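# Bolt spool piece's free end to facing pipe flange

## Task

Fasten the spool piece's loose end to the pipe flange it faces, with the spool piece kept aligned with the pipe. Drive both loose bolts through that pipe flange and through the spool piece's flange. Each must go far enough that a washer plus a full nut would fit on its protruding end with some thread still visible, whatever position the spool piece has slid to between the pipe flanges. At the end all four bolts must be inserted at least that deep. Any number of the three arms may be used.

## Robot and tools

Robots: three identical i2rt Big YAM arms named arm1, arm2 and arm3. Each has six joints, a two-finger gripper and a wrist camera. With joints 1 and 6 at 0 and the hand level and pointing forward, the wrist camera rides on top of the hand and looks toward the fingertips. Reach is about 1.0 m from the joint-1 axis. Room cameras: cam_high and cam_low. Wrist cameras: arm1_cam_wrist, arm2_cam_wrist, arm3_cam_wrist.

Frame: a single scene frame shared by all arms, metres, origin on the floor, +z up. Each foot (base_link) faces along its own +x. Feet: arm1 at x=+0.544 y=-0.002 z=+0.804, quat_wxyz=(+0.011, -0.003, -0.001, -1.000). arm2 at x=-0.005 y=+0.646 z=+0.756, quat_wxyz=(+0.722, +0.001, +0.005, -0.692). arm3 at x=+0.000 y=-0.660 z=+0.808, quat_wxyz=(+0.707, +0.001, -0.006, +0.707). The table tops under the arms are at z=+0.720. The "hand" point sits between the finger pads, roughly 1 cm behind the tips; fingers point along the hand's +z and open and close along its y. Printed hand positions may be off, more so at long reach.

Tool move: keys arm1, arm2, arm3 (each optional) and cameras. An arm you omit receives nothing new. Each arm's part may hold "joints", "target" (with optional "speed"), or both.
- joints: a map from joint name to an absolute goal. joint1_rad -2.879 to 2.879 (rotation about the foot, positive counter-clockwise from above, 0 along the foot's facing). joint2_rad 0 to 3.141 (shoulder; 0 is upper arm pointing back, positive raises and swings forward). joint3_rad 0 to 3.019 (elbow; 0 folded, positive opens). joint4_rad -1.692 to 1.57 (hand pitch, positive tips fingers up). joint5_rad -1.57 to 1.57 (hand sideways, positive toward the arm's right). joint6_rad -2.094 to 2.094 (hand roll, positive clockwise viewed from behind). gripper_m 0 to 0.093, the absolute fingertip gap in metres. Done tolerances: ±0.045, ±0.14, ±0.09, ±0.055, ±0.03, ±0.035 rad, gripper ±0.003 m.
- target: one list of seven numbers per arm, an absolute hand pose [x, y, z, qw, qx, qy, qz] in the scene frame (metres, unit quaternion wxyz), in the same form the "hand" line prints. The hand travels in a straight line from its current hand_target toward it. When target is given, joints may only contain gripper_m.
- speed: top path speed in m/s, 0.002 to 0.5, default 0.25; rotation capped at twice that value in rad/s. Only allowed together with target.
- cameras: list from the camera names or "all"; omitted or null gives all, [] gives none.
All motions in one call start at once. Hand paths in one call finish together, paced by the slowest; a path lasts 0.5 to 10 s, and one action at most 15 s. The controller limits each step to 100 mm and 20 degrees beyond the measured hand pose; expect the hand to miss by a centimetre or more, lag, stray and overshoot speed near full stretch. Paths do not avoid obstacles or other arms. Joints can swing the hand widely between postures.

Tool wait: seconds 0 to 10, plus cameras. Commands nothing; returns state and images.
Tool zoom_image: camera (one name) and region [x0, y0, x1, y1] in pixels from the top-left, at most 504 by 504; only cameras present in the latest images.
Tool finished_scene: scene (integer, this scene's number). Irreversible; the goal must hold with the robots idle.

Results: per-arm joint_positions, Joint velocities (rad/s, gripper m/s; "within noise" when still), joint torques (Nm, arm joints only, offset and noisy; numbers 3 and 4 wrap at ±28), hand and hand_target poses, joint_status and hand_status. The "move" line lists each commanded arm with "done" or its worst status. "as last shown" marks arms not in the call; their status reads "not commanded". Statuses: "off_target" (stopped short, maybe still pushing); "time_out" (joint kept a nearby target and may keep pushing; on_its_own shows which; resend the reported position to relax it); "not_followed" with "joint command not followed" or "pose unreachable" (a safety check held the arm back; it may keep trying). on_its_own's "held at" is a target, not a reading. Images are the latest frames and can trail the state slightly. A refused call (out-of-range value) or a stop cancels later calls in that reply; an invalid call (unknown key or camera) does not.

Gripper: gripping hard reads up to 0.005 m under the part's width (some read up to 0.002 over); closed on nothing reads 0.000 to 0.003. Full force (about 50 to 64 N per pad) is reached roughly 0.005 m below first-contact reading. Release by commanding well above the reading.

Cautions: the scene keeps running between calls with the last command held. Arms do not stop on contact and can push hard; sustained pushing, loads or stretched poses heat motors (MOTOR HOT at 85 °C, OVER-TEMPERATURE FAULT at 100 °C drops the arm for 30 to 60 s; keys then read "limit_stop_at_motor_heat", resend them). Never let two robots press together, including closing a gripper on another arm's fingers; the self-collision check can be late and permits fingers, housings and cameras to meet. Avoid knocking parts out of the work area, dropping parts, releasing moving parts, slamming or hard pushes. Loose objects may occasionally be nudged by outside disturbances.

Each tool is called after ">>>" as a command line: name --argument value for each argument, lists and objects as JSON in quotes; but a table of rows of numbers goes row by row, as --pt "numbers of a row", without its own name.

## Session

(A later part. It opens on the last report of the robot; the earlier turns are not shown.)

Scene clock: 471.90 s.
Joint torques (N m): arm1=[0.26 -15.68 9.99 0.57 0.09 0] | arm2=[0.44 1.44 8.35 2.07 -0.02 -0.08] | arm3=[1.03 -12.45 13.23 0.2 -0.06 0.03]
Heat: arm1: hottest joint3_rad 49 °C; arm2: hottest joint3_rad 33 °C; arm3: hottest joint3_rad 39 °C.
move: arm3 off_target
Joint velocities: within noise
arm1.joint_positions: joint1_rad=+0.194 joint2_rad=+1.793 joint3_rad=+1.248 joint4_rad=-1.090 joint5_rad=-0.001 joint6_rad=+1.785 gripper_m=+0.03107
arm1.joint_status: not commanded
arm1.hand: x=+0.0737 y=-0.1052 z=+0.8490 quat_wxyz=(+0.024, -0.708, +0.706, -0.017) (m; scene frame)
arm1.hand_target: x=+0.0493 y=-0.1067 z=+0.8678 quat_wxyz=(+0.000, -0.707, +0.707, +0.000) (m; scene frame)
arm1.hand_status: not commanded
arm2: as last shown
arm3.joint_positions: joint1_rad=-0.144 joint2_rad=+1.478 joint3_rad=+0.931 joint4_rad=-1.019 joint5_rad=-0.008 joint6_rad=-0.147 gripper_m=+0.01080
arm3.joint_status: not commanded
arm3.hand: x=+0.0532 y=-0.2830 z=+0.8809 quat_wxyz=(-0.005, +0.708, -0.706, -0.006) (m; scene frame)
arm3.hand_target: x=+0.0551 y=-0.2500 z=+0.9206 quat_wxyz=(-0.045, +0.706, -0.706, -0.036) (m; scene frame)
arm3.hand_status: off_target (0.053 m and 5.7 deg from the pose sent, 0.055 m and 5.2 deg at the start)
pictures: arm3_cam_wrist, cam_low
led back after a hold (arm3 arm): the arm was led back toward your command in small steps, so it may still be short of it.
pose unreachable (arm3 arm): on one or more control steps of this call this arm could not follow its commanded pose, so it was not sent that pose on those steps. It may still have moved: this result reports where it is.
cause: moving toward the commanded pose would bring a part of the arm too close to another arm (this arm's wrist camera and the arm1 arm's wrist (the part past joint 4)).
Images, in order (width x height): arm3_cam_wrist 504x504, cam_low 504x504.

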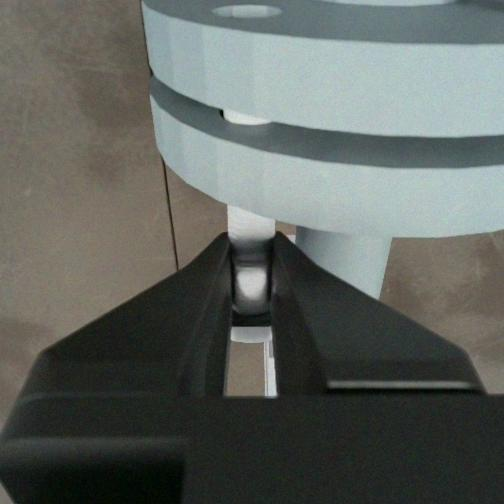

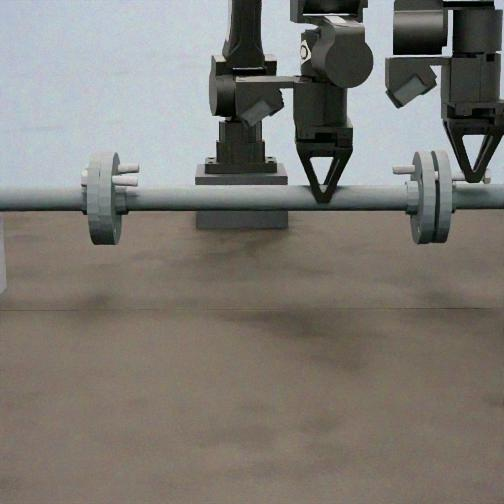

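>>> move --arm3 '{"target":[0.0550,-0.286,0.890,-0.02,0.7068,-0.7068,-0.015],"speed":0.04}' --cameras '[]'

>>> move --arm3 '{"target":[0.0550,-0.285,0.880,-0.025,0.7068,-0.7068,-0.02],"speed":0.04}' --cameras '["arm3_cam_wrist","cam_low"]'

>>> zoom_image --camera "cam_low" --region '[394, 130, 504, 250]'

Scene clock: 476.93 s.
Joint torques (N m): arm1=[0.26 -15.74 9.99 0.57 0.09 0] | arm2=[0.38 1.49 8.34 2.06 -0.02 -0.08] | arm3=[0.15 -11.99 7.13 1.02 -0.02 -0.09]
Heat: arm1: hottest joint3_rad 49 °C; arm2: hottest joint3_rad 33 °C; arm3: hottest joint3_rad 40 °C.
move: arm3 off_target
Joint velocities: within noise
arm1: as last shown
arm2.joint_positions: joint1_rad=-0.240 joint2_rad=+0.590 joint3_rad=+1.323 joint4_rad=-1.428 joint5_rad=-0.024 joint6_rad=-0.286 gripper_m=+0.09396
arm2.joint_status: not commanded
arm2.hand: x=-0.0419 y=+0.4280 z=+1.2502 quat_wxyz=(-0.225, -0.608, -0.673, +0.356) (m; scene frame)
arm2.hand_target: x=-0.0415 y=+0.4295 z=+1.2610 quat_wxyz=(-0.231, -0.604, -0.669, +0.366) (m; scene frame)
arm2.hand_status: not commanded
arm3.joint_positions: joint1_rad=-0.144 joint2_rad=+1.463 joint3_rad=+0.909 joint4_rad=-1.019 joint5_rad=-0.007 joint6_rad=-0.147 gripper_m=+0.01080
arm3.joint_status: not commanded
arm3.hand: x=+0.0522 y=-0.2917 z=+0.8790 quat_wxyz=(-0.003, +0.708, -0.706, -0.003) (m; scene frame)
arm3.hand_target: x=+0.0550 y=-0.2861 z=+0.8900 quat_wxyz=(-0.020, +0.707, -0.707, -0.015) (m; scene frame)
arm3.hand_status: off_target (0.013 m and 2.4 deg from the pose sent, 0.010 m and 2.0 deg at the start)
pictures: none
No camera images: "cameras" was empty.

Scene clock: 477.93 s.
Joint torques (N m): arm1=[0.26 -15.68 9.99 0.54 0.08 0] | arm2=[0.44 1.44 8.34 2.06 -0.02 -0.08] | arm3=[0.32 -10.81 6.69 1.28 -0.1 -0.1]
Heat: arm1: hottest joint3_rad 49 °C; arm2: hottest joint3_rad 33 °C; arm3: hottest joint3_rad 40 °C.
move: arm3 done
Joint velocities: within noise
arm1, arm2: as last shown
arm3.joint_positions: joint1_rad=-0.144 joint2_rad=+1.460 joint3_rad=+0.893 joint4_rad=-0.980 joint5_rad=-0.007 joint6_rad=-0.147 gripper_m=+0.01080
arm3.joint_status: not commanded
arm3.hand: x=+0.0526 y=-0.2891 z=+0.8750 quat_wxyz=(-0.013, +0.708, -0.706, -0.011) (m; scene frame)
arm3.hand_target: x=+0.0550 y=-0.2851 z=+0.8800 quat_wxyz=(-0.025, +0.707, -0.707, -0.020) (m; scene frame)
arm3.hand_status: done (0.007 m and 1.7 deg from the pose sent, 0.007 m and 3.2 deg at the start)
pictures: arm3_cam_wrist, cam_low
Images, in order (width x height): arm3_cam_wrist 504x504, cam_low 504x504.

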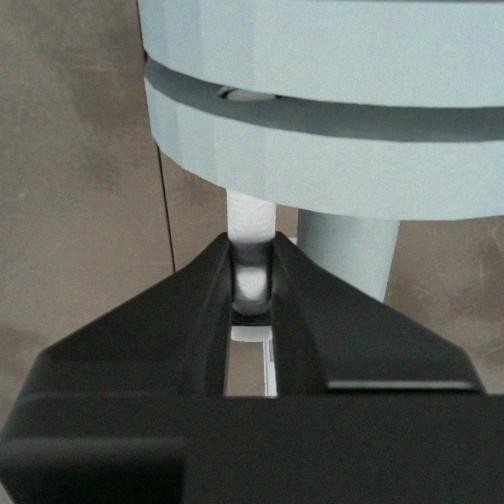

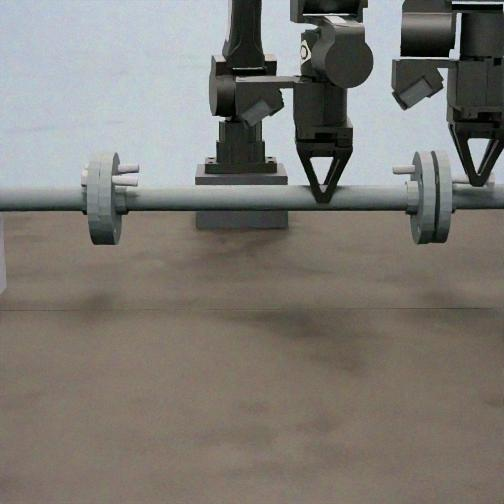

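Scaled by 4.200 from the camera's 504x504 image, which has a finer 720x720 frame.

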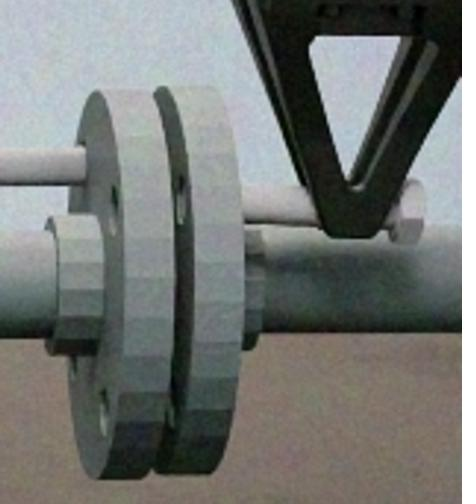

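>>> move --arm3 '{"target":[0.0550,-0.275,0.882,-0.010,0.707,-0.707,-0.005],"speed":0.03}' --cameras '[]'

>>> move --arm3 '{"target":[0.0550,-0.252,0.890,-0.02,0.707,-0.707,-0.01],"speed":0.03}' --cameras '["arm3_cam_wrist","cam_low"]'

>>> zoom_image --camera "cam_low" --region '[394, 130, 504, 250]'

Scene clock: 484.47 s.
Joint torques (N m): arm1=[0.26 -15.68 10.02 0.54 0.09 -0.01] | arm2=[0.44 1.44 8.36 2.06 -0.02 -0.08] | arm3=[0.67 -8.06 9.99 0.29 0.05 -0.03]
Heat: arm1: hottest joint3_rad 48 °C; arm2: hottest joint3_rad 33 °C; arm3: hottest joint3_rad 39 °C.
move: arm3 off_target
Joint velocities: within noise
arm1, arm2: as last shown
arm3.joint_positions: joint1_rad=-0.144 joint2_rad=+1.473 joint3_rad=+0.908 joint4_rad=-1.005 joint5_rad=-0.005 joint6_rad=-0.147 gripper_m=+0.01080
arm3.joint_status: not commanded
arm3.hand: x=+0.0529 y=-0.2896 z=+0.8750 quat_wxyz=(-0.004, +0.708, -0.706, -0.003) (m; scene frame)
arm3.hand_target: x=+0.0550 y=-0.2754 z=+0.8820 quat_wxyz=(-0.010, +0.707, -0.707, -0.005) (m; scene frame)
arm3.hand_status: off_target (0.016 m and 0.7 deg from the pose sent, 0.016 m and 0.8 deg at the start)
pictures: none
No camera images: "cameras" was empty.

Scene clock: 485.80 s.
Joint torques (N m): arm1=[0.38 -15.68 9.98 0.55 0.09 0] | arm2=[0.5 1.49 8.36 2.06 -0.03 -0.08] | arm3=[0.73 -10.23 6.8 0.61 -0.09 -0.07]
Heat: arm1: hottest joint3_rad 48 °C; arm2: hottest joint3_rad 33 °C; arm3: hottest joint3_rad 39 °C.
move: arm3 not_followed
Joint velocities: within noise
arm1.joint_positions: joint1_rad=+0.194 joint2_rad=+1.793 joint3_rad=+1.248 joint4_rad=-1.090 joint5_rad=-0.001 joint6_rad=+1.785 gripper_m=+0.03107
arm1.joint_status: not commanded
arm1.hand: x=+0.0737 y=-0.1052 z=+0.8490 quat_wxyz=(+0.024, -0.708, +0.706, -0.017) (m; scene frame)
arm1.hand_target: x=+0.0493 y=-0.1067 z=+0.8678 quat_wxyz=(+0.000, -0.707, +0.707, +0.000) (m; scene frame)
arm1.hand_status: not commanded
arm2: as last shown
arm3.joint_positions: joint1_rad=-0.144 joint2_rad=+1.497 joint3_rad=+0.936 joint4_rad=-1.023 joint5_rad=-0.003 joint6_rad=-0.147 gripper_m=+0.01080
arm3.joint_status: not commanded
arm3.hand: x=+0.0541 y=-0.2827 z=+0.8759 quat_wxyz=(+0.000, +0.708, -0.706, +0.002) (m; scene frame)
arm3.hand_target: x=+0.0541 y=-0.2827 z=+0.8759 quat_wxyz=(+0.000, +0.708, -0.706, +0.002) (m; scene frame)
arm3.hand_status: not_followed (0.034 m and 2.7 deg from the pose sent, 0.041 m and 2.0 deg at the start)
pictures: arm3_cam_wrist, cam_low
pose unreachable (arm3 arm): on one or more control steps of this call this arm could not follow its commanded pose, so it was not sent that pose on those steps. On the call's last step it was still not sent that pose. It may still have moved: this result reports where it is.
cause: moving toward the commanded pose would bring a part of the arm too close to another arm (this arm's wrist (the part past joint 4) and the arm1 arm's wrist (the part past joint 4), at the place that arm is still heading or pushing toward).
Images, in order (width x height): arm3_cam_wrist 504x504, cam_low 504x504.

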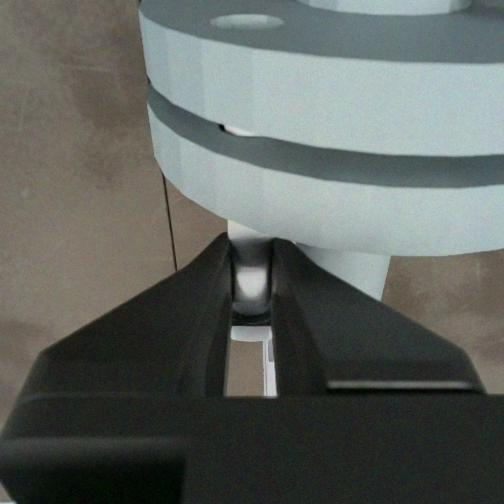

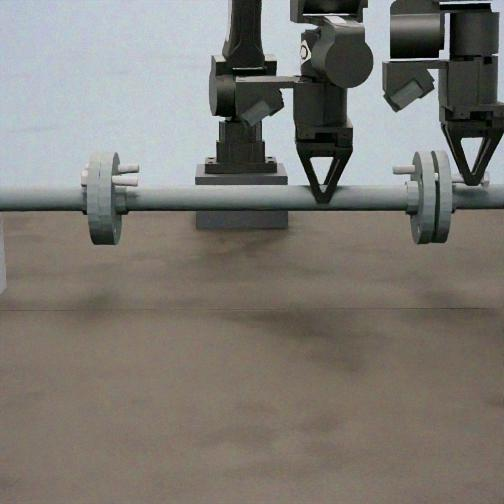

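Scaled by 4.200 from the camera's 504x504 image, which has a finer 720x720 frame.

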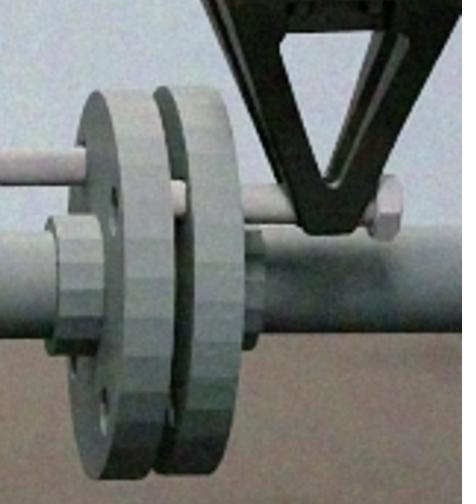

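>>> zoom_image --camera "cam_low" --region '[405, 160, 465, 205]'

>>> zoom_image --camera "arm3_cam_wrist" --region '[160, 0, 320, 240]'

Scaled by 8.400 from the camera's 504x504 image, which has a finer 720x720 frame.

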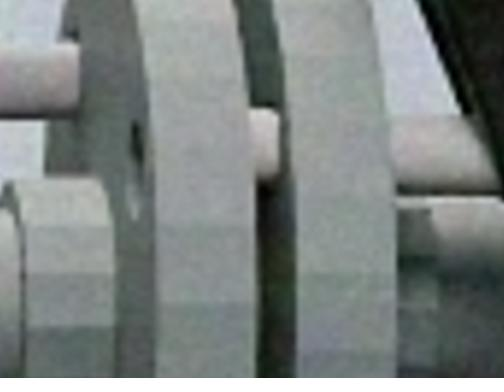

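Scaled by 2.100 from the camera's 504x504 image, which has a finer 720x720 frame.

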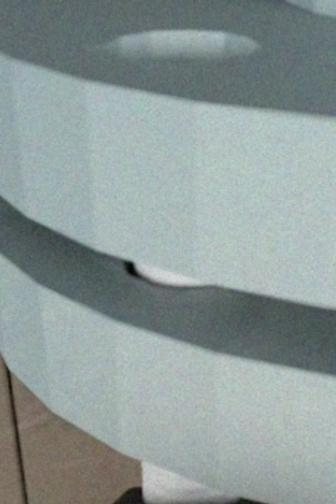

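>>> move --arm3 '{"target":[0.0555,-0.284,0.878,0.0,0.7071,-0.7071,0.0],"speed":0.04}' --cameras '[]'

>>> move --arm3 '{"target":[0.0555,-0.282,0.868,0.02,0.7068,-0.7068,0.02],"speed":0.04}' --cameras '[]'

>>> move --arm3 '{"target":[0.0555,-0.262,0.880,0.02,0.7068,-0.7068,0.02],"speed":0.03}' --cameras '["arm3_cam_wrist","cam_low"]'

>>> zoom_image --camera "cam_low" --region '[394, 130, 504, 250]'

Scene clock: 497.50 s.
Joint torques (N m): arm1=[0.32 -15.74 10 0.55 0.09 0.01] | arm2=[0.44 1.44 8.35 2.06 -0.02 -0.08] | arm3=[0.38 -10.75 6.64 0.44 -0.16 -0.1]
Heat: arm1: hottest joint3_rad 48 °C; arm2: hottest joint3_rad 33 °C; arm3: hottest joint3_rad 38 °C.
move: arm3 done
Joint velocities: within noise
arm1, arm2: as last shown
arm3.joint_positions: joint1_rad=-0.144 joint2_rad=+1.497 joint3_rad=+0.936 joint4_rad=-1.023 joint5_rad=-0.003 joint6_rad=-0.147 gripper_m=+0.01080
arm3.joint_status: not commanded
arm3.hand: x=+0.0541 y=-0.2828 z=+0.8759 quat_wxyz=(+0.000, +0.708, -0.706, +0.002) (m; scene frame)
arm3.hand_target: x=+0.0555 y=-0.2840 z=+0.8780 quat_wxyz=(+0.000, +0.707, -0.707, +0.000) (m; scene frame)
arm3.hand_status: done (0.003 m and 0.3 deg from the pose sent, 0.003 m and 0.3 deg at the start)
pictures: none
No camera images: "cameras" was empty.

Scene clock: 498.73 s.
Joint torques (N m): arm1=[0.38 -15.79 9.98 0.54 0.08 0] | arm2=[0.44 1.49 8.36 2.06 -0.02 -0.08] | arm3=[0.56 -7.47 8.23 0.09 0.12 -0.05]
Heat: arm1: hottest joint3_rad 48 °C; arm2: hottest joint3_rad 33 °C; arm3: hottest joint3_rad 38 °C.
move: arm3 done
Joint velocities: within noise
arm1, arm2: as last shown
arm3.joint_positions: joint1_rad=-0.144 joint2_rad=+1.508 joint3_rad=+0.945 joint4_rad=-1.042 joint5_rad=-0.002 joint6_rad=-0.147 gripper_m=+0.01080
arm3.joint_status: not commanded
arm3.hand: x=+0.0541 y=-0.2844 z=+0.8747 quat_wxyz=(+0.009, +0.708, -0.706, +0.009) (m; scene frame)
arm3.hand_target: x=+0.0555 y=-0.2821 z=+0.8680 quat_wxyz=(+0.020, +0.707, -0.707, +0.020) (m; scene frame)
arm3.hand_status: done (0.007 m and 1.9 deg from the pose sent, 0.008 m and 3.1 deg at the start)
pictures: none
No camera images: "cameras" was empty.

Scene clock: 500.00 s.
Joint torques (N m): arm1=[0.44 -15.74 9.99 0.55 0.09 0] | arm2=[0.44 1.38 8.36 2.04 -0.03 -0.08] | arm3=[0.44 -10.52 6.71 0.5 -0.08 -0.07]
Heat: arm1: hottest joint3_rad 48 °C; arm2: hottest joint3_rad 33 °C; arm3: hottest joint3_rad 38 °C.
move: arm3 not_followed
Joint velocities: within noise
arm1.joint_positions: joint1_rad=+0.194 joint2_rad=+1.793 joint3_rad=+1.248 joint4_rad=-1.090 joint5_rad=-0.001 joint6_rad=+1.785 gripper_m=+0.03107
arm1.joint_status: not commanded
arm1.hand: x=+0.0737 y=-0.1052 z=+0.8490 quat_wxyz=(+0.024, -0.708, +0.706, -0.017) (m; scene frame)
arm1.hand_target: x=+0.0493 y=-0.1067 z=+0.8678 quat_wxyz=(+0.000, -0.707, +0.707, +0.000) (m; scene frame)
arm1.hand_status: not commanded
arm2: as last shown
arm3.joint_positions: joint1_rad=-0.144 joint2_rad=+1.518 joint3_rad=+0.959 joint4_rad=-1.063 joint5_rad=-0.002 joint6_rad=-0.147 gripper_m=+0.01080
arm3.joint_status: not commanded
arm3.hand: x=+0.0542 y=-0.2840 z=+0.8758 quat_wxyz=(+0.015, +0.708, -0.706, +0.014) (m; scene frame)
arm3.hand_target: x=+0.0542 y=-0.2840 z=+0.8758 quat_wxyz=(+0.015, +0.708, -0.706, +0.014) (m; scene frame)
arm3.hand_status: not_followed (0.022 m and 0.9 deg from the pose sent, 0.023 m and 1.9 deg at the start)
pictures: arm3_cam_wrist, cam_low
pose unreachable (arm3 arm): on one or more control steps of this call this arm could not follow its commanded pose, so it was not sent that pose on those steps. On the call's last step it was still not sent that pose. It may still have moved: this result reports where it is.
cause: moving toward the commanded pose would bring a part of the arm too close to another arm (this arm's wrist (the part past joint 4) and the arm1 arm's wrist (the part past joint 4)).
Images, in order (width x height): arm3_cam_wrist 504x504, cam_low 504x504.

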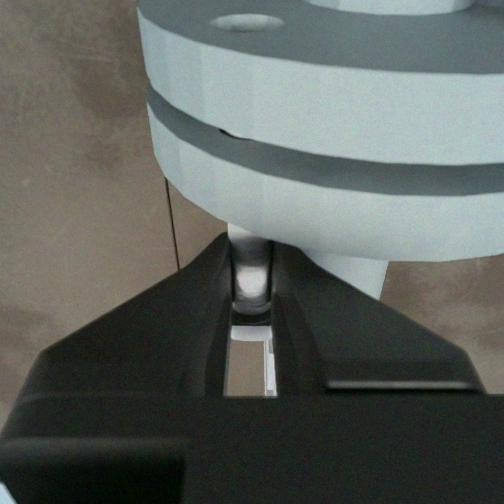

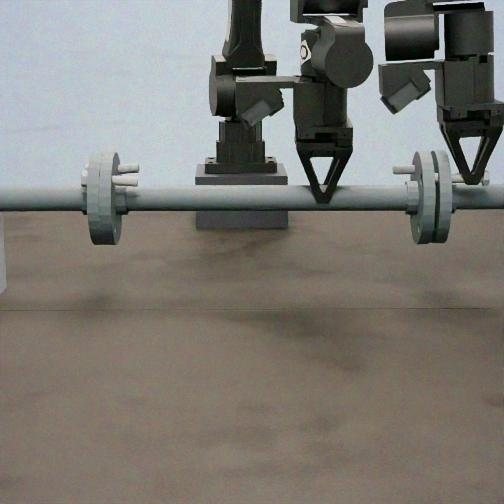

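Scaled by 4.200 from the camera's 504x504 image, which has a finer 720x720 frame.

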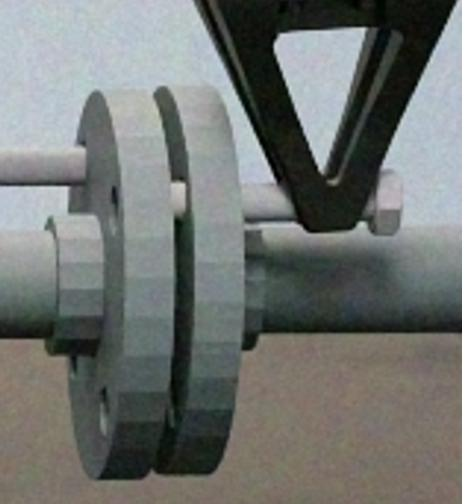

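>>> move --arm3 '{"target":[0.0560,-0.256,0.892,0.0,0.7071,-0.7071,0.0],"speed":0.03}' --cameras '[]'

>>> move --arm3 '{"target":[0.0560,-0.250,0.900,-0.035,0.7071,-0.7071,-0.030],"speed":0.03}' --cameras '["arm3_cam_wrist","cam_low"]'

>>> zoom_image --camera "cam_low" --region '[394, 130, 504, 250]'

Scene clock: 506.57 s.
Joint torques (N m): arm1=[0.32 -15.74 9.98 0.55 0.08 0] | arm2=[0.38 1.44 8.34 2.06 -0.03 -0.08] | arm3=[0.62 -10.46 6.75 0.54 -0.08 -0.07]
Heat: arm1: hottest joint3_rad 47 °C; arm2: hottest joint3_rad 33 °C; arm3: hottest joint3_rad 37 °C.
move: arm3 not_followed
Joint velocities: within noise
arm1.joint_positions: joint1_rad=+0.194 joint2_rad=+1.793 joint3_rad=+1.248 joint4_rad=-1.090 joint5_rad=-0.001 joint6_rad=+1.785 gripper_m=+0.03107
arm1.joint_status: not commanded
arm1.hand: x=+0.0737 y=-0.1052 z=+0.8490 quat_wxyz=(+0.024, -0.708, +0.706, -0.017) (m; scene frame)
arm1.hand_target: x=+0.0493 y=-0.1067 z=+0.8678 quat_wxyz=(+0.000, -0.707, +0.707, +0.000) (m; scene frame)
arm1.hand_status: not commanded
arm2: as last shown
arm3.joint_positions: joint1_rad=-0.144 joint2_rad=+1.518 joint3_rad=+0.960 joint4_rad=-1.063 joint5_rad=-0.002 joint6_rad=-0.147 gripper_m=+0.01080
arm3.joint_status: not commanded
arm3.hand: x=+0.0542 y=-0.2834 z=+0.8762 quat_wxyz=(+0.015, +0.708, -0.706, +0.013) (m; scene frame)
arm3.hand_target: x=+0.0542 y=-0.2834 z=+0.8762 quat_wxyz=(+0.015, +0.708, -0.706, +0.013) (m; scene frame)
arm3.hand_status: not_followed (0.032 m and 2.3 deg from the pose sent, 0.032 m and 2.4 deg at the start)
pictures: none
pose unreachable (arm3 arm): on one or more control steps of this call this arm could not follow its commanded pose, so it was not sent that pose on those steps. On the call's last step it was still not sent that pose. It may still have moved: this result reports where it is.
cause: moving toward the commanded pose would bring a part of the arm too close to another arm (this arm's wrist (the part past joint 4) and the arm1 arm's wrist (the part past joint 4)).
No camera images: "cameras" was empty.

Scene clock: 509.27 s.
Joint torques (N m): arm1=[0.44 -15.79 10.02 0.5 0.09 0] | arm2=[0.44 1.49 8.35 2.06 -0.03 -0.08] | arm3=[0.79 -12.69 9.44 2.39 -0.24 -0.01]
Heat: arm1: hottest joint3_rad 47 °C; arm2: hottest joint3_rad 33 °C; arm3: hottest joint3_rad 37 °C.
move: arm3 off_target
Joint velocities: within noise
arm1: as last shown
arm2.joint_positions: joint1_rad=-0.240 joint2_rad=+0.590 joint3_rad=+1.323 joint4_rad=-1.428 joint5_rad=-0.024 joint6_rad=-0.286 gripper_m=+0.09396
arm2.joint_status: not commanded
arm2.hand: x=-0.0419 y=+0.4280 z=+1.2502 quat_wxyz=(-0.225, -0.608, -0.673, +0.356) (m; scene frame)
arm2.hand_target: x=-0.0415 y=+0.4295 z=+1.2610 quat_wxyz=(-0.231, -0.604, -0.669, +0.366) (m; scene frame)
arm2.hand_status: not commanded
arm3.joint_positions: joint1_rad=-0.144 joint2_rad=+1.510 joint3_rad=+0.960 joint4_rad=-1.052 joint5_rad=-0.008 joint6_rad=-0.147 gripper_m=+0.01080
arm3.joint_status: not commanded
arm3.hand: x=+0.0537 y=-0.2802 z=+0.8787 quat_wxyz=(+0.009, +0.708, -0.706, +0.006) (m; scene frame)
arm3.hand_target: x=+0.0558 y=-0.2517 z=+0.9016 quat_wxyz=(-0.035, +0.706, -0.706, -0.030) (m; scene frame)
arm3.hand_status: off_target (0.037 m and 6.5 deg from the pose sent, 0.041 m and 7.6 deg at the start)
pictures: arm3_cam_wrist, cam_low
Images, in order (width x height): arm3_cam_wrist 504x504, cam_low 504x504.

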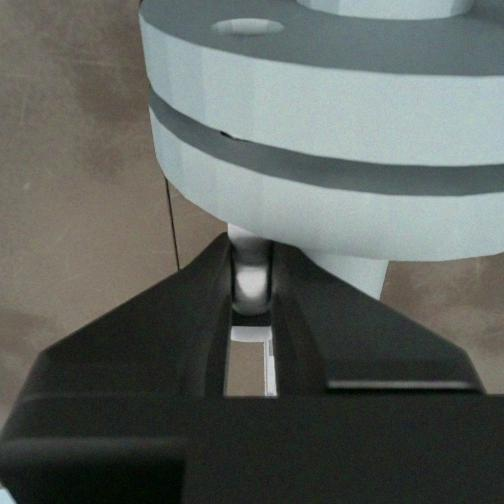

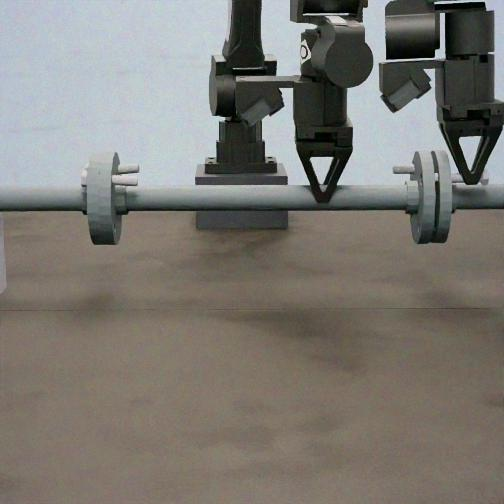

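Scaled by 4.200 from the camera's 504x504 image, which has a finer 720x720 frame.

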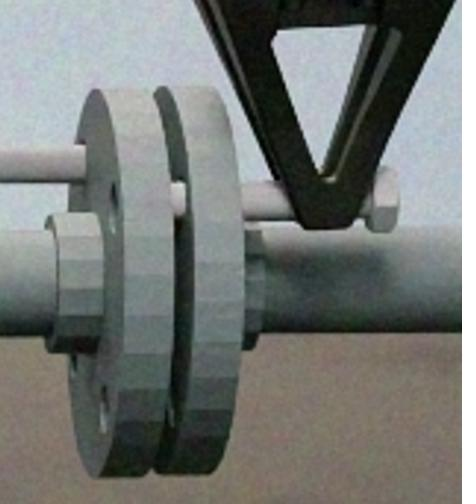

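>>> move --arm1 '{"target":[0.0492,-0.1067,0.878,0,0.7071,-0.7071,0],"speed":0.02}' --cameras '["arm3_cam_wrist","cam_low"]'

>>> zoom_image --camera "cam_low" --region '[394, 130, 504, 250]'

Scene clock: 515.03 s.
Joint torques (N m): arm1=[0.26 -16.97 10.22 0.01 0.1 0] | arm2=[0.44 1.44 8.36 2.06 -0.02 -0.08] | arm3=[0.79 -12.75 9.46 1.76 -0.18 -0.01]
Heat: arm1: hottest joint3_rad 47 °C; arm2: hottest joint3_rad 33 °C; arm3: hottest joint3_rad 38 °C.
move: arm1 off_target
Joint velocities: within noise
arm1.joint_positions: joint1_rad=+0.194 joint2_rad=+1.793 joint3_rad=+1.253 joint4_rad=-1.103 joint5_rad=-0.001 joint6_rad=+1.786 gripper_m=+0.03107
arm1.joint_status: not commanded
arm1.hand: x=+0.0746 y=-0.1050 z=+0.8508 quat_wxyz=(+0.027, -0.707, +0.706, -0.019) (m; scene frame)
arm1.hand_target: x=+0.0508 y=-0.1064 z=+0.8785 quat_wxyz=(+0.000, -0.707, +0.707, +0.000) (m; scene frame)
arm1.hand_status: off_target (0.037 m and 3.8 deg from the pose sent, 0.038 m and 3.4 deg at the start)
arm2, arm3: as last shown
arm3.joint_positions: joint1_rad=-0.144 joint2_rad=+1.508 joint3_rad=+0.960 joint4_rad=-1.034 joint5_rad=-0.009 joint6_rad=-0.146 gripper_m=+0.01080
arm3.hand: x=+0.0541 y=-0.2756 z=+0.8795 quat_wxyz=(+0.002, +0.708, -0.706, -0.001) (m; scene frame)
pictures: arm3_cam_wrist, cam_low
Images, in order (width x height): arm3_cam_wrist 504x504, cam_low 504x504.

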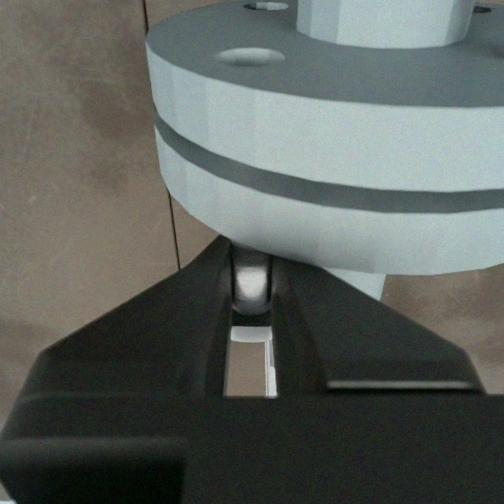

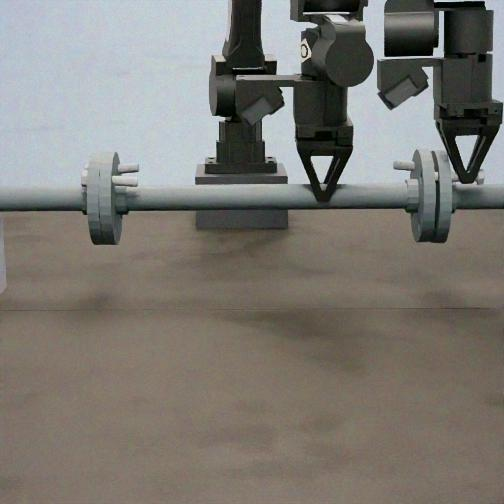

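Scaled by 4.200 from the camera's 504x504 image, which has a finer 720x720 frame.

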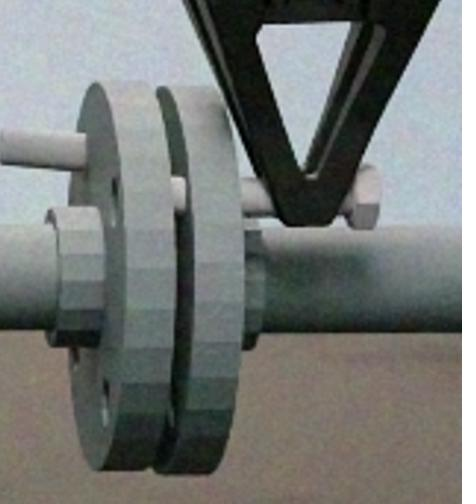

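>>> move --arm1 '{"target":[0.0500,-0.1067,0.873,0,0.7071,-0.7071,0],"speed":0.02}' --arm3 '{"joints":{"gripper_m":0.032}}' --cameras '[]'

>>> move --arm3 '{"target":[0.0550,-0.272,0.940,-0.03,0.7065,-0.7065,-0.025],"speed":0.15}' --cameras '[]'

>>> move --arm3 '{"target":[0.0560,-0.335,0.940,-0.03,0.7065,-0.7065,-0.025],"speed":0.15}' --cameras '[]'

>>> move --arm3 '{"joints":{"gripper_m":0.0}}' --cameras '[]'

>>> move --arm3 '{"target":[0.0560,-0.333,0.880,-0.03,0.7065,-0.7065,-0.025],"speed":0.1}' --cameras '["arm3_cam_wrist","cam_low"]'

>>> zoom_image --camera "cam_low" --region '[394, 130, 504, 250]'

Scene clock: 524.07 s.
Joint torques (N m): arm1=[0.38 -16.5 9.68 0.53 0.1 -0.01] | arm2=[0.44 1.44 8.35 2.06 -0.02 -0.08] | arm3=[0.85 -11.4 9.59 1.7 -0.1 -0.02]
Heat: arm1: hottest joint3_rad 48 °C; arm2: hottest joint3_rad 33 °C; arm3: hottest joint3_rad 39 °C.
move: arm1 off_target; arm3 done
Joint velocities: within noise
arm1.joint_positions: joint1_rad=+0.194 joint2_rad=+1.793 joint3_rad=+1.253 joint4_rad=-1.103 joint5_rad=-0.001 joint6_rad=+1.786 gripper_m=+0.03107
arm1.joint_status: not commanded
arm1.hand: x=+0.0746 y=-0.1050 z=+0.8508 quat_wxyz=(+0.027, -0.707, +0.706, -0.019) (m; scene frame)
arm1.hand_target: x=+0.0513 y=-0.1065 z=+0.8736 quat_wxyz=(+0.000, -0.707, +0.707, +0.000) (m; scene frame)
arm1.hand_status: off_target (0.033 m and 3.8 deg from the pose sent, 0.033 m and 3.8 deg at the start)
arm2: as last shown
arm3.joint_positions: joint1_rad=-0.144 joint2_rad=+1.495 joint3_rad=+0.960 joint4_rad=-1.032 joint5_rad=-0.012 joint6_rad=-0.146 gripper_m=+0.03192
arm3.joint_status: all done
arm3.hand: x=+0.0539 y=-0.2743 z=+0.8841 quat_wxyz=(-0.004, +0.708, -0.706, -0.006) (m; scene frame)
arm3.hand_target: x=+0.0558 y=-0.2517 z=+0.9015 quat_wxyz=(-0.034, +0.706, -0.706, -0.030) (m; scene frame)
arm3.hand_status: not commanded
pictures: none
No camera images: "cameras" was empty.

Scene clock: 525.20 s.
Joint torques (N m): arm1=[0.38 -16.56 9.7 0.55 0.1 0] | arm2=[0.44 1.44 8.35 2.06 -0.02 -0.08] | arm3=[0.5 -10.29 11.15 0.18 0 -0.06]
Heat: arm1: hottest joint3_rad 48 °C; arm2: hottest joint3_rad 33 °C; arm3: hottest joint3_rad 39 °C.
move: arm3 off_target
Joint velocities: within noise
arm1, arm2: as last shown
arm3.joint_positions: joint1_rad=-0.144 joint2_rad=+1.402 joint3_rad=+0.960 joint4_rad=-1.112 joint5_rad=-0.012 joint6_rad=-0.146 gripper_m=+0.03192
arm3.joint_status: not commanded
arm3.hand: x=+0.0514 y=-0.2902 z=+0.9174 quat_wxyz=(-0.009, +0.708, -0.706, -0.010) (m; scene frame)
arm3.hand_target: x=+0.0549 y=-0.2730 z=+0.9400 quat_wxyz=(-0.030, +0.706, -0.707, -0.025) (m; scene frame)
arm3.hand_status: off_target (0.029 m and 2.9 deg from the pose sent, 0.056 m and 3.7 deg at the start)
pictures: none
No camera images: "cameras" was empty.

Scene clock: 526.30 s.
Joint torques (N m): arm1=[0.32 -16.56 9.74 0.55 0.1 0] | arm2=[0.5 1.44 8.35 2.06 -0.02 -0.08] | arm3=[-0.21 -8.18 7.56 0.29 -0.09 -0.17]
Heat: arm1: hottest joint3_rad 48 °C; arm2: hottest joint3_rad 33 °C; arm3: hottest joint3_rad 39 °C.
move: arm3 done
Joint velocities: within noise
arm1, arm2: as last shown
arm3.joint_positions: joint1_rad=-0.166 joint2_rad=+1.240 joint3_rad=+0.863 joint4_rad=-1.128 joint5_rad=-0.012 joint6_rad=-0.165 gripper_m=+0.03192
arm3.joint_status: not commanded
arm3.hand: x=+0.0526 y=-0.3315 z=+0.9359 quat_wxyz=(-0.029, +0.707, -0.707, -0.025) (m; scene frame)
arm3.hand_target: x=+0.0560 y=-0.3349 z=+0.9399 quat_wxyz=(-0.030, +0.707, -0.707, -0.025) (m; scene frame)
arm3.hand_status: done (0.006 m and 0.1 deg from the pose sent, 0.050 m and 2.9 deg at the start)
pictures: none
No camera images: "cameras" was empty.

Scene clock: 526.93 s.
Joint torques (N m): arm1=[0.44 -16.5 9.7 0.54 0.1 0] | arm2=[0.44 1.44 8.34 2.06 -0.03 -0.08] | arm3=[-0.32 -8.06 7.58 0.32 -0.09 -0.16]
Heat: arm1: hottest joint3_rad 48 °C; arm2: hottest joint3_rad 33 °C; arm3: hottest joint3_rad 39 °C.
move: arm3 done
Joint velocities: within noise
arm1, arm2: as last shown
arm3.joint_positions: joint1_rad=-0.166 joint2_rad=+1.240 joint3_rad=+0.863 joint4_rad=-1.128 joint5_rad=-0.012 joint6_rad=-0.166 gripper_m=+0.00064
arm3.joint_status: all done
arm3.hand: x=+0.0526 y=-0.3315 z=+0.9359 quat_wxyz=(-0.029, +0.707, -0.706, -0.025) (m; scene frame)
arm3.hand_target: x=+0.0559 y=-0.3349 z=+0.9399 quat_wxyz=(-0.030, +0.707, -0.707, -0.025) (m; scene frame)
arm3.hand_status: not commanded
pictures: none
No camera images: "cameras" was empty.

Scene clock: 528.27 s.
Joint torques (N m): arm1=[0.44 -16.56 9.7 0.51 0.1 0] | arm2=[0.44 1.44 8.35 2.06 -0.02 -0.08] | arm3=[-0.15 -7 7.05 1.35 -0.08 -0.14]
Heat: arm1: hottest joint3_rad 48 °C; arm2: hottest joint3_rad 33 °C; arm3: hottest joint3_rad 38 °C.
move: arm3 done
Joint velocities: within noise
arm1, arm2: as last shown
arm3.joint_positions: joint1_rad=-0.166 joint2_rad=+1.307 joint3_rad=+0.760 joint4_rad=-0.968 joint5_rad=-0.012 joint6_rad=-0.166 gripper_m=+0.00063
arm3.joint_status: not commanded
arm3.hand: x=+0.0521 y=-0.3366 z=+0.8805 quat_wxyz=(-0.025, +0.707, -0.706, -0.022) (m; scene frame)
arm3.hand_target: x=+0.0560 y=-0.3331 z=+0.8801 quat_wxyz=(-0.030, +0.707, -0.707, -0.025) (m; scene frame)
arm3.hand_status: done (0.005 m and 0.7 deg from the pose sent, 0.056 m and 0.1 deg at the start)
pictures: arm3_cam_wrist, cam_low
Images, in order (width x height): arm3_cam_wrist 504x504, cam_low 504x504.

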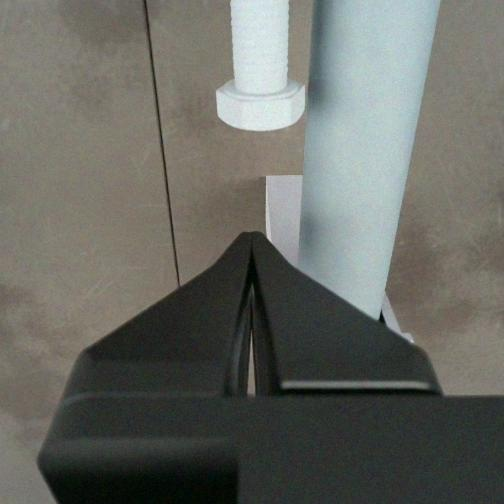

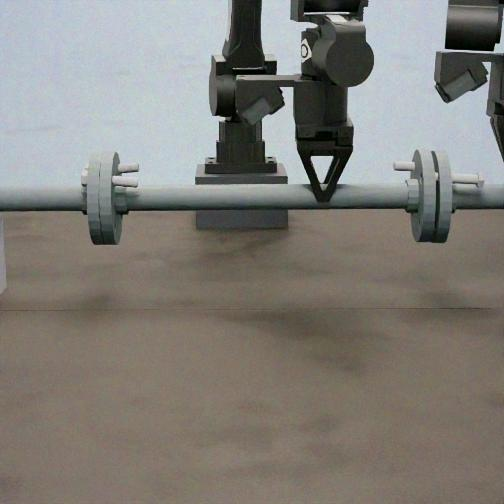

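Scaled by 4.200 from the camera's 504x504 image, which has a finer 720x720 frame.

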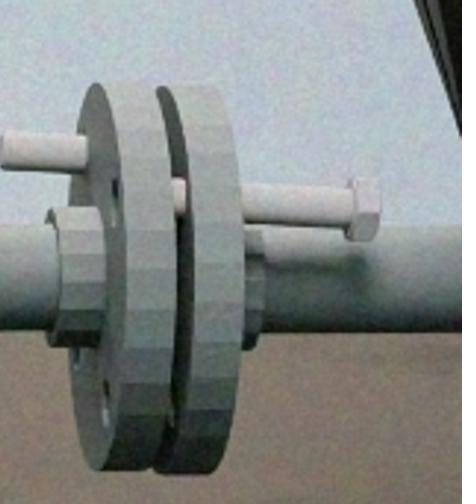

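>>> move --arm3 '{"target":[0.0585,-0.300,0.879,-0.03,0.7065,-0.7065,-0.025],"speed":0.08}' --cameras '[]'

>>> move --arm3 '{"target":[0.0585,-0.270,0.890,-0.03,0.7065,-0.7065,-0.025],"speed":0.05}' --cameras '["arm3_cam_wrist","cam_low"]'

>>> zoom_image --camera "cam_low" --region '[394, 130, 504, 250]'

Scene clock: 533.20 s.
Joint torques (N m): arm1=[0.32 -16.62 9.73 0.58 0.1 0.01] | arm2=[0.44 1.44 8.34 2.06 -0.02 -0.08] | arm3=[0.5 -7.65 10.5 1.09 -0.05 -0.08]
Heat: arm1: hottest joint3_rad 49 °C; arm2: hottest joint3_rad 33 °C; arm3: hottest joint3_rad 38 °C.
move: arm3 off_target
Joint velocities: within noise
arm1, arm2: as last shown
arm3.joint_positions: joint1_rad=-0.166 joint2_rad=+1.390 joint3_rad=+0.794 joint4_rad=-0.960 joint5_rad=-0.012 joint6_rad=-0.166 gripper_m=+0.00063
arm3.joint_status: not commanded
arm3.hand: x=+0.0541 y=-0.3251 z=+0.8660 quat_wxyz=(-0.008, +0.707, -0.707, -0.010) (m; scene frame)
arm3.hand_target: x=+0.0583 y=-0.3011 z=+0.8797 quat_wxyz=(-0.030, +0.707, -0.707, -0.025) (m; scene frame)
arm3.hand_status: off_target (0.029 m and 3.1 deg from the pose sent, 0.037 m and 0.7 deg at the start)
pictures: none
No camera images: "cameras" was empty.

Scene clock: 534.43 s.
Joint torques (N m): arm1=[0.26 -16.56 9.72 0.57 0.09 0.01] | arm2=[0.44 1.38 8.35 2.06 -0.02 -0.08] | arm3=[1.26 -9.11 10.82 0.25 -0.05 0.04]
Heat: arm1: hottest joint3_rad 49 °C; arm2: hottest joint3_rad 33 °C; arm3: hottest joint3_rad 38 °C.
move: arm3 off_target
Joint velocities: within noise
arm1: as last shown
arm2.joint_positions: joint1_rad=-0.240 joint2_rad=+0.590 joint3_rad=+1.323 joint4_rad=-1.428 joint5_rad=-0.024 joint6_rad=-0.286 gripper_m=+0.09396
arm2.joint_status: not commanded
arm2.hand: x=-0.0419 y=+0.4280 z=+1.2502 quat_wxyz=(-0.225, -0.608, -0.673, +0.356) (m; scene frame)
arm2.hand_target: x=-0.0415 y=+0.4295 z=+1.2610 quat_wxyz=(-0.231, -0.604, -0.669, +0.366) (m; scene frame)
arm2.hand_status: not commanded
arm3.joint_positions: joint1_rad=-0.165 joint2_rad=+1.451 joint3_rad=+0.884 joint4_rad=-0.969 joint5_rad=-0.012 joint6_rad=-0.163 gripper_m=+0.00063
arm3.joint_status: not commanded
arm3.hand: x=+0.0592 y=-0.2907 z=+0.8754 quat_wxyz=(-0.017, +0.707, -0.707, -0.016) (m; scene frame)
arm3.hand_target: x=+0.0583 y=-0.2709 z=+0.8901 quat_wxyz=(-0.030, +0.707, -0.707, -0.025) (m; scene frame)
arm3.hand_status: off_target (0.025 m and 1.9 deg from the pose sent, 0.060 m and 3.1 deg at the start)
pictures: arm3_cam_wrist, cam_low
Images, in order (width x height): arm3_cam_wrist 504x504, cam_low 504x504.

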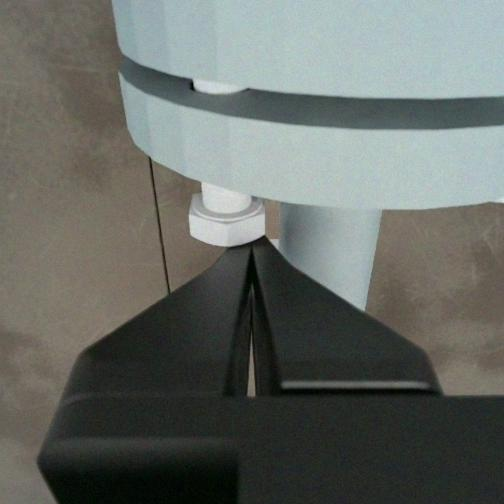

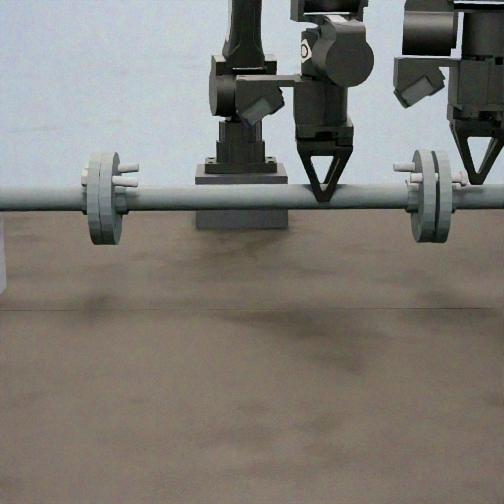

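Scaled by 4.200 from the camera's 504x504 image, which has a finer 720x720 frame.

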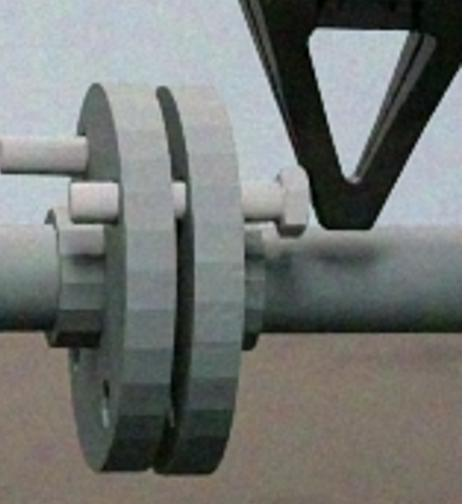

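Works. Shift −x a bit and finish.

>>> move --arm3 '{"target":[0.0540,-0.256,0.892,-0.03,0.7065,-0.7065,-0.025],"speed":0.05}' --cameras '["arm3_cam_wrist"]'

>>> move --arm3 '{"target":[0.0530,-0.250,0.895,-0.035,0.7065,-0.7065,-0.03],"speed":0.05}' --cameras '["arm3_cam_wrist","cam_low"]'

>>> zoom_image --camera "cam_low" --region '[394, 130, 504, 250]'

Scene clock: 538.77 s.
Joint torques (N m): arm1=[0.32 -16.5 9.72 0.55 0.09 0.01] | arm2=[0.44 1.49 8.34 2.04 -0.02 -0.08] | arm3=[1.32 -9.76 10.92 0.27 0 0.04]
Heat: arm1: hottest joint3_rad 49 °C; arm2: hottest joint3_rad 33 °C; arm3: hottest joint3_rad 38 °C.
move: arm3 off_target
Joint velocities: within noise
arm1, arm2: as last shown
arm3.joint_positions: joint1_rad=-0.149 joint2_rad=+1.481 joint3_rad=+0.923 joint4_rad=-0.977 joint5_rad=-0.012 joint6_rad=-0.147 gripper_m=+0.00063
arm3.joint_status: not commanded
arm3.hand: x=+0.0552 y=-0.2768 z=+0.8775 quat_wxyz=(-0.016, +0.707, -0.707, -0.016) (m; scene frame)
arm3.hand_target: x=+0.0537 y=-0.2569 z=+0.8922 quat_wxyz=(-0.030, +0.707, -0.706, -0.025) (m; scene frame)
arm3.hand_status: off_target (0.025 m and 1.9 deg from the pose sent, 0.039 m and 1.8 deg at the start)
pictures: arm3_cam_wrist
Images, in order (width x height): arm3_cam_wrist 504x504.

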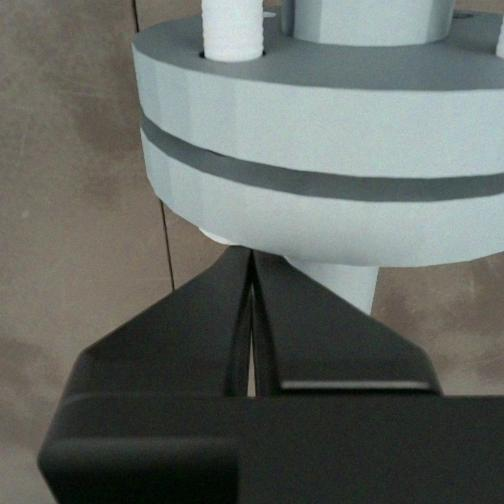

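Scene clock: 539.73 s.
Joint torques (N m): arm1=[0.38 -16.62 9.69 0.55 0.1 0] | arm2=[0.44 1.44 8.35 2.06 -0.02 -0.08] | arm3=[1.49 -9.47 11.49 0.46 -0.08 0.06]
Heat: arm1: hottest joint3_rad 49 °C; arm2: hottest joint3_rad 33 °C; arm3: hottest joint3_rad 38 °C.
move: arm3 off_target
Joint velocities: within noise
arm1.joint_positions: joint1_rad=+0.194 joint2_rad=+1.793 joint3_rad=+1.253 joint4_rad=-1.103 joint5_rad=-0.001 joint6_rad=+1.786 gripper_m=+0.03107
arm1.joint_status: not commanded
arm1.hand: x=+0.0746 y=-0.1050 z=+0.8508 quat_wxyz=(+0.027, -0.707, +0.706, -0.019) (m; scene frame)
arm1.hand_target: x=+0.0513 y=-0.1065 z=+0.8736 quat_wxyz=(+0.000, -0.707, +0.707, +0.000) (m; scene frame)
arm1.hand_status: not commanded
arm2: as last shown
arm3.joint_positions: joint1_rad=-0.147 joint2_rad=+1.481 joint3_rad=+0.925 joint4_rad=-0.978 joint5_rad=-0.012 joint6_rad=-0.144 gripper_m=+0.00063
arm3.joint_status: not commanded
arm3.hand: x=+0.0547 y=-0.2758 z=+0.8779 quat_wxyz=(-0.017, +0.706, -0.708, -0.016) (m; scene frame)
arm3.hand_target: x=+0.0527 y=-0.2513 z=+0.8954 quat_wxyz=(-0.035, +0.706, -0.706, -0.030) (m; scene frame)
arm3.hand_status: off_target (0.031 m and 2.6 deg from the pose sent, 0.032 m and 2.7 deg at the start)
pictures: arm3_cam_wrist, cam_low
Images, in order (width x height): arm3_cam_wrist 504x504, cam_low 504x504.

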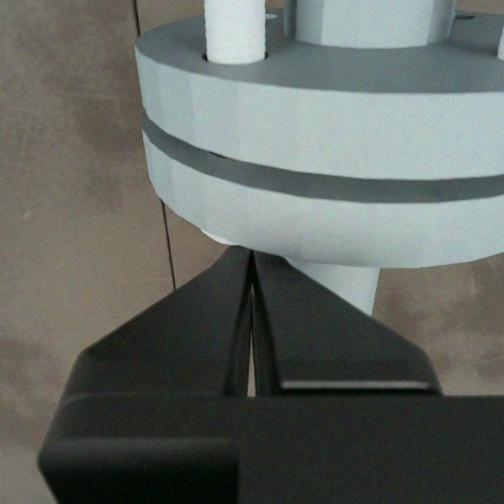

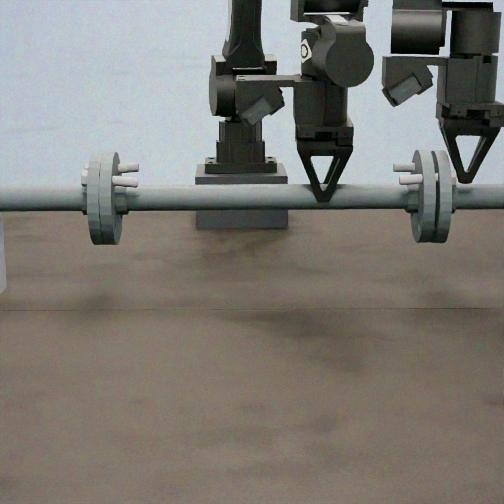

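Scaled by 4.200 from the camera's 504x504 image, which has a finer 720x720 frame.

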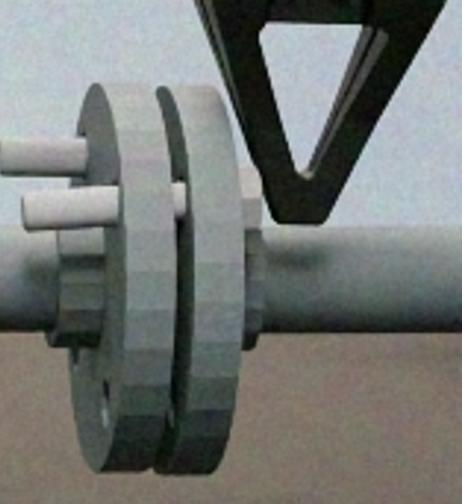

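>>> move --arm3 '{"target":[0.0530,-0.310,0.895,-0.035,0.7065,-0.7065,-0.03],"speed":0.1}' --arm1 '{"target":[0.0513,-0.1065,0.862,0,0.7071,-0.7071,0],"speed":0.03}' --cameras '[]'

>>> move --arm1 '{"joints":{"gripper_m":0.075}}' --arm3 '{"target":[0.0530,-0.350,0.96,-0.035,0.7065,-0.7065,-0.03],"speed":0.15}' --cameras '["cam_low","arm1_cam_wrist"]'

Scene clock: 544.53 s.
Joint torques (N m): arm1=[0.44 -15.85 8.64 1.29 0.09 0] | arm2=[0.44 1.44 8.35 2.06 -0.02 -0.08] | arm3=[0.03 -9.11 7.09 0.61 -0.11 -0.17]
Heat: arm1: hottest joint3_rad 49 °C; arm2: hottest joint3_rad 33 °C; arm3: hottest joint3_rad 38 °C.
move: arm1 off_target; arm3 done
Joint velocities: within noise
arm1.joint_positions: joint1_rad=+0.194 joint2_rad=+1.794 joint3_rad=+1.253 joint4_rad=-1.092 joint5_rad=-0.001 joint6_rad=+1.786 gripper_m=+0.03107
arm1.joint_status: not commanded
arm1.hand: x=+0.0720 y=-0.1056 z=+0.8504 quat_wxyz=(+0.023, -0.707, +0.706, -0.016) (m; scene frame)
arm1.hand_target: x=+0.0521 y=-0.1064 z=+0.8626 quat_wxyz=(+0.000, -0.707, +0.707, +0.000) (m; scene frame)
arm1.hand_status: off_target (0.024 m and 3.2 deg from the pose sent, 0.026 m and 3.8 deg at the start)
arm2: as last shown
arm3.joint_positions: joint1_rad=-0.148 joint2_rad=+1.356 joint3_rad=+0.832 joint4_rad=-0.978 joint5_rad=-0.012 joint6_rad=-0.145 gripper_m=+0.00063
arm3.joint_status: not commanded
arm3.hand: x=+0.0500 y=-0.3096 z=+0.8897 quat_wxyz=(-0.030, +0.706, -0.707, -0.026) (m; scene frame)
arm3.hand_target: x=+0.0530 y=-0.3099 z=+0.8950 quat_wxyz=(-0.035, +0.706, -0.706, -0.030) (m; scene frame)
arm3.hand_status: done (0.006 m and 0.8 deg from the pose sent, 0.038 m and 2.6 deg at the start)
pictures: none
No camera images: "cameras" was empty.

Scene clock: 545.80 s.
Joint torques (N m): arm1=[0.38 -15.62 8.47 0.84 0.05 -0.01] | arm2=[0.44 1.44 8.34 2.06 -0.02 -0.08] | arm3=[-0.26 -6.95 9.92 0.31 -0.18 -0.13]
Heat: arm1: hottest joint3_rad 49 °C; arm2: hottest joint3_rad 33 °C; arm3: hottest joint3_rad 38 °C.
move: arm1 done; arm3 off_target
Joint velocities: within noise
arm1.joint_positions: joint1_rad=+0.194 joint2_rad=+1.793 joint3_rad=+1.256 joint4_rad=-1.081 joint5_rad=+0.000 joint6_rad=+1.786 gripper_m=+0.07494
arm1.joint_status: all done
arm1.hand: x=+0.0678 y=-0.1063 z=+0.8518 quat_wxyz=(+0.016, -0.707, +0.707, -0.011) (m; scene frame)
arm1.hand_target: x=+0.0520 y=-0.1064 z=+0.8626 quat_wxyz=(+0.000, -0.707, +0.707, +0.000) (m; scene frame)
arm1.hand_status: not commanded
arm2: as last shown
arm3.joint_positions: joint1_rad=-0.166 joint2_rad=+1.162 joint3_rad=+0.832 joint4_rad=-1.185 joint5_rad=-0.012 joint6_rad=-0.166 gripper_m=+0.00063
arm3.joint_status: not commanded
arm3.hand: x=+0.0484 y=-0.3569 z=+0.9467 quat_wxyz=(-0.025, +0.707, -0.707, -0.022) (m; scene frame)
arm3.hand_target: x=+0.0529 y=-0.3502 z=+0.9600 quat_wxyz=(-0.035, +0.706, -0.706, -0.030) (m; scene frame)
arm3.hand_status: off_target (0.016 m and 1.5 deg from the pose sent, 0.081 m and 0.8 deg at the start)
pictures: arm1_cam_wrist, cam_low
Images, in order (width x height): arm1_cam_wrist 504x504, cam_low 504x504.

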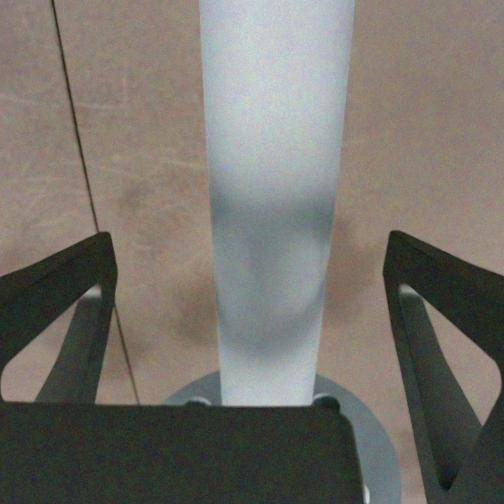

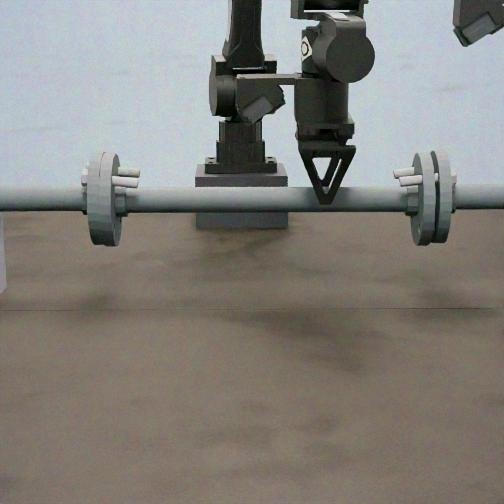

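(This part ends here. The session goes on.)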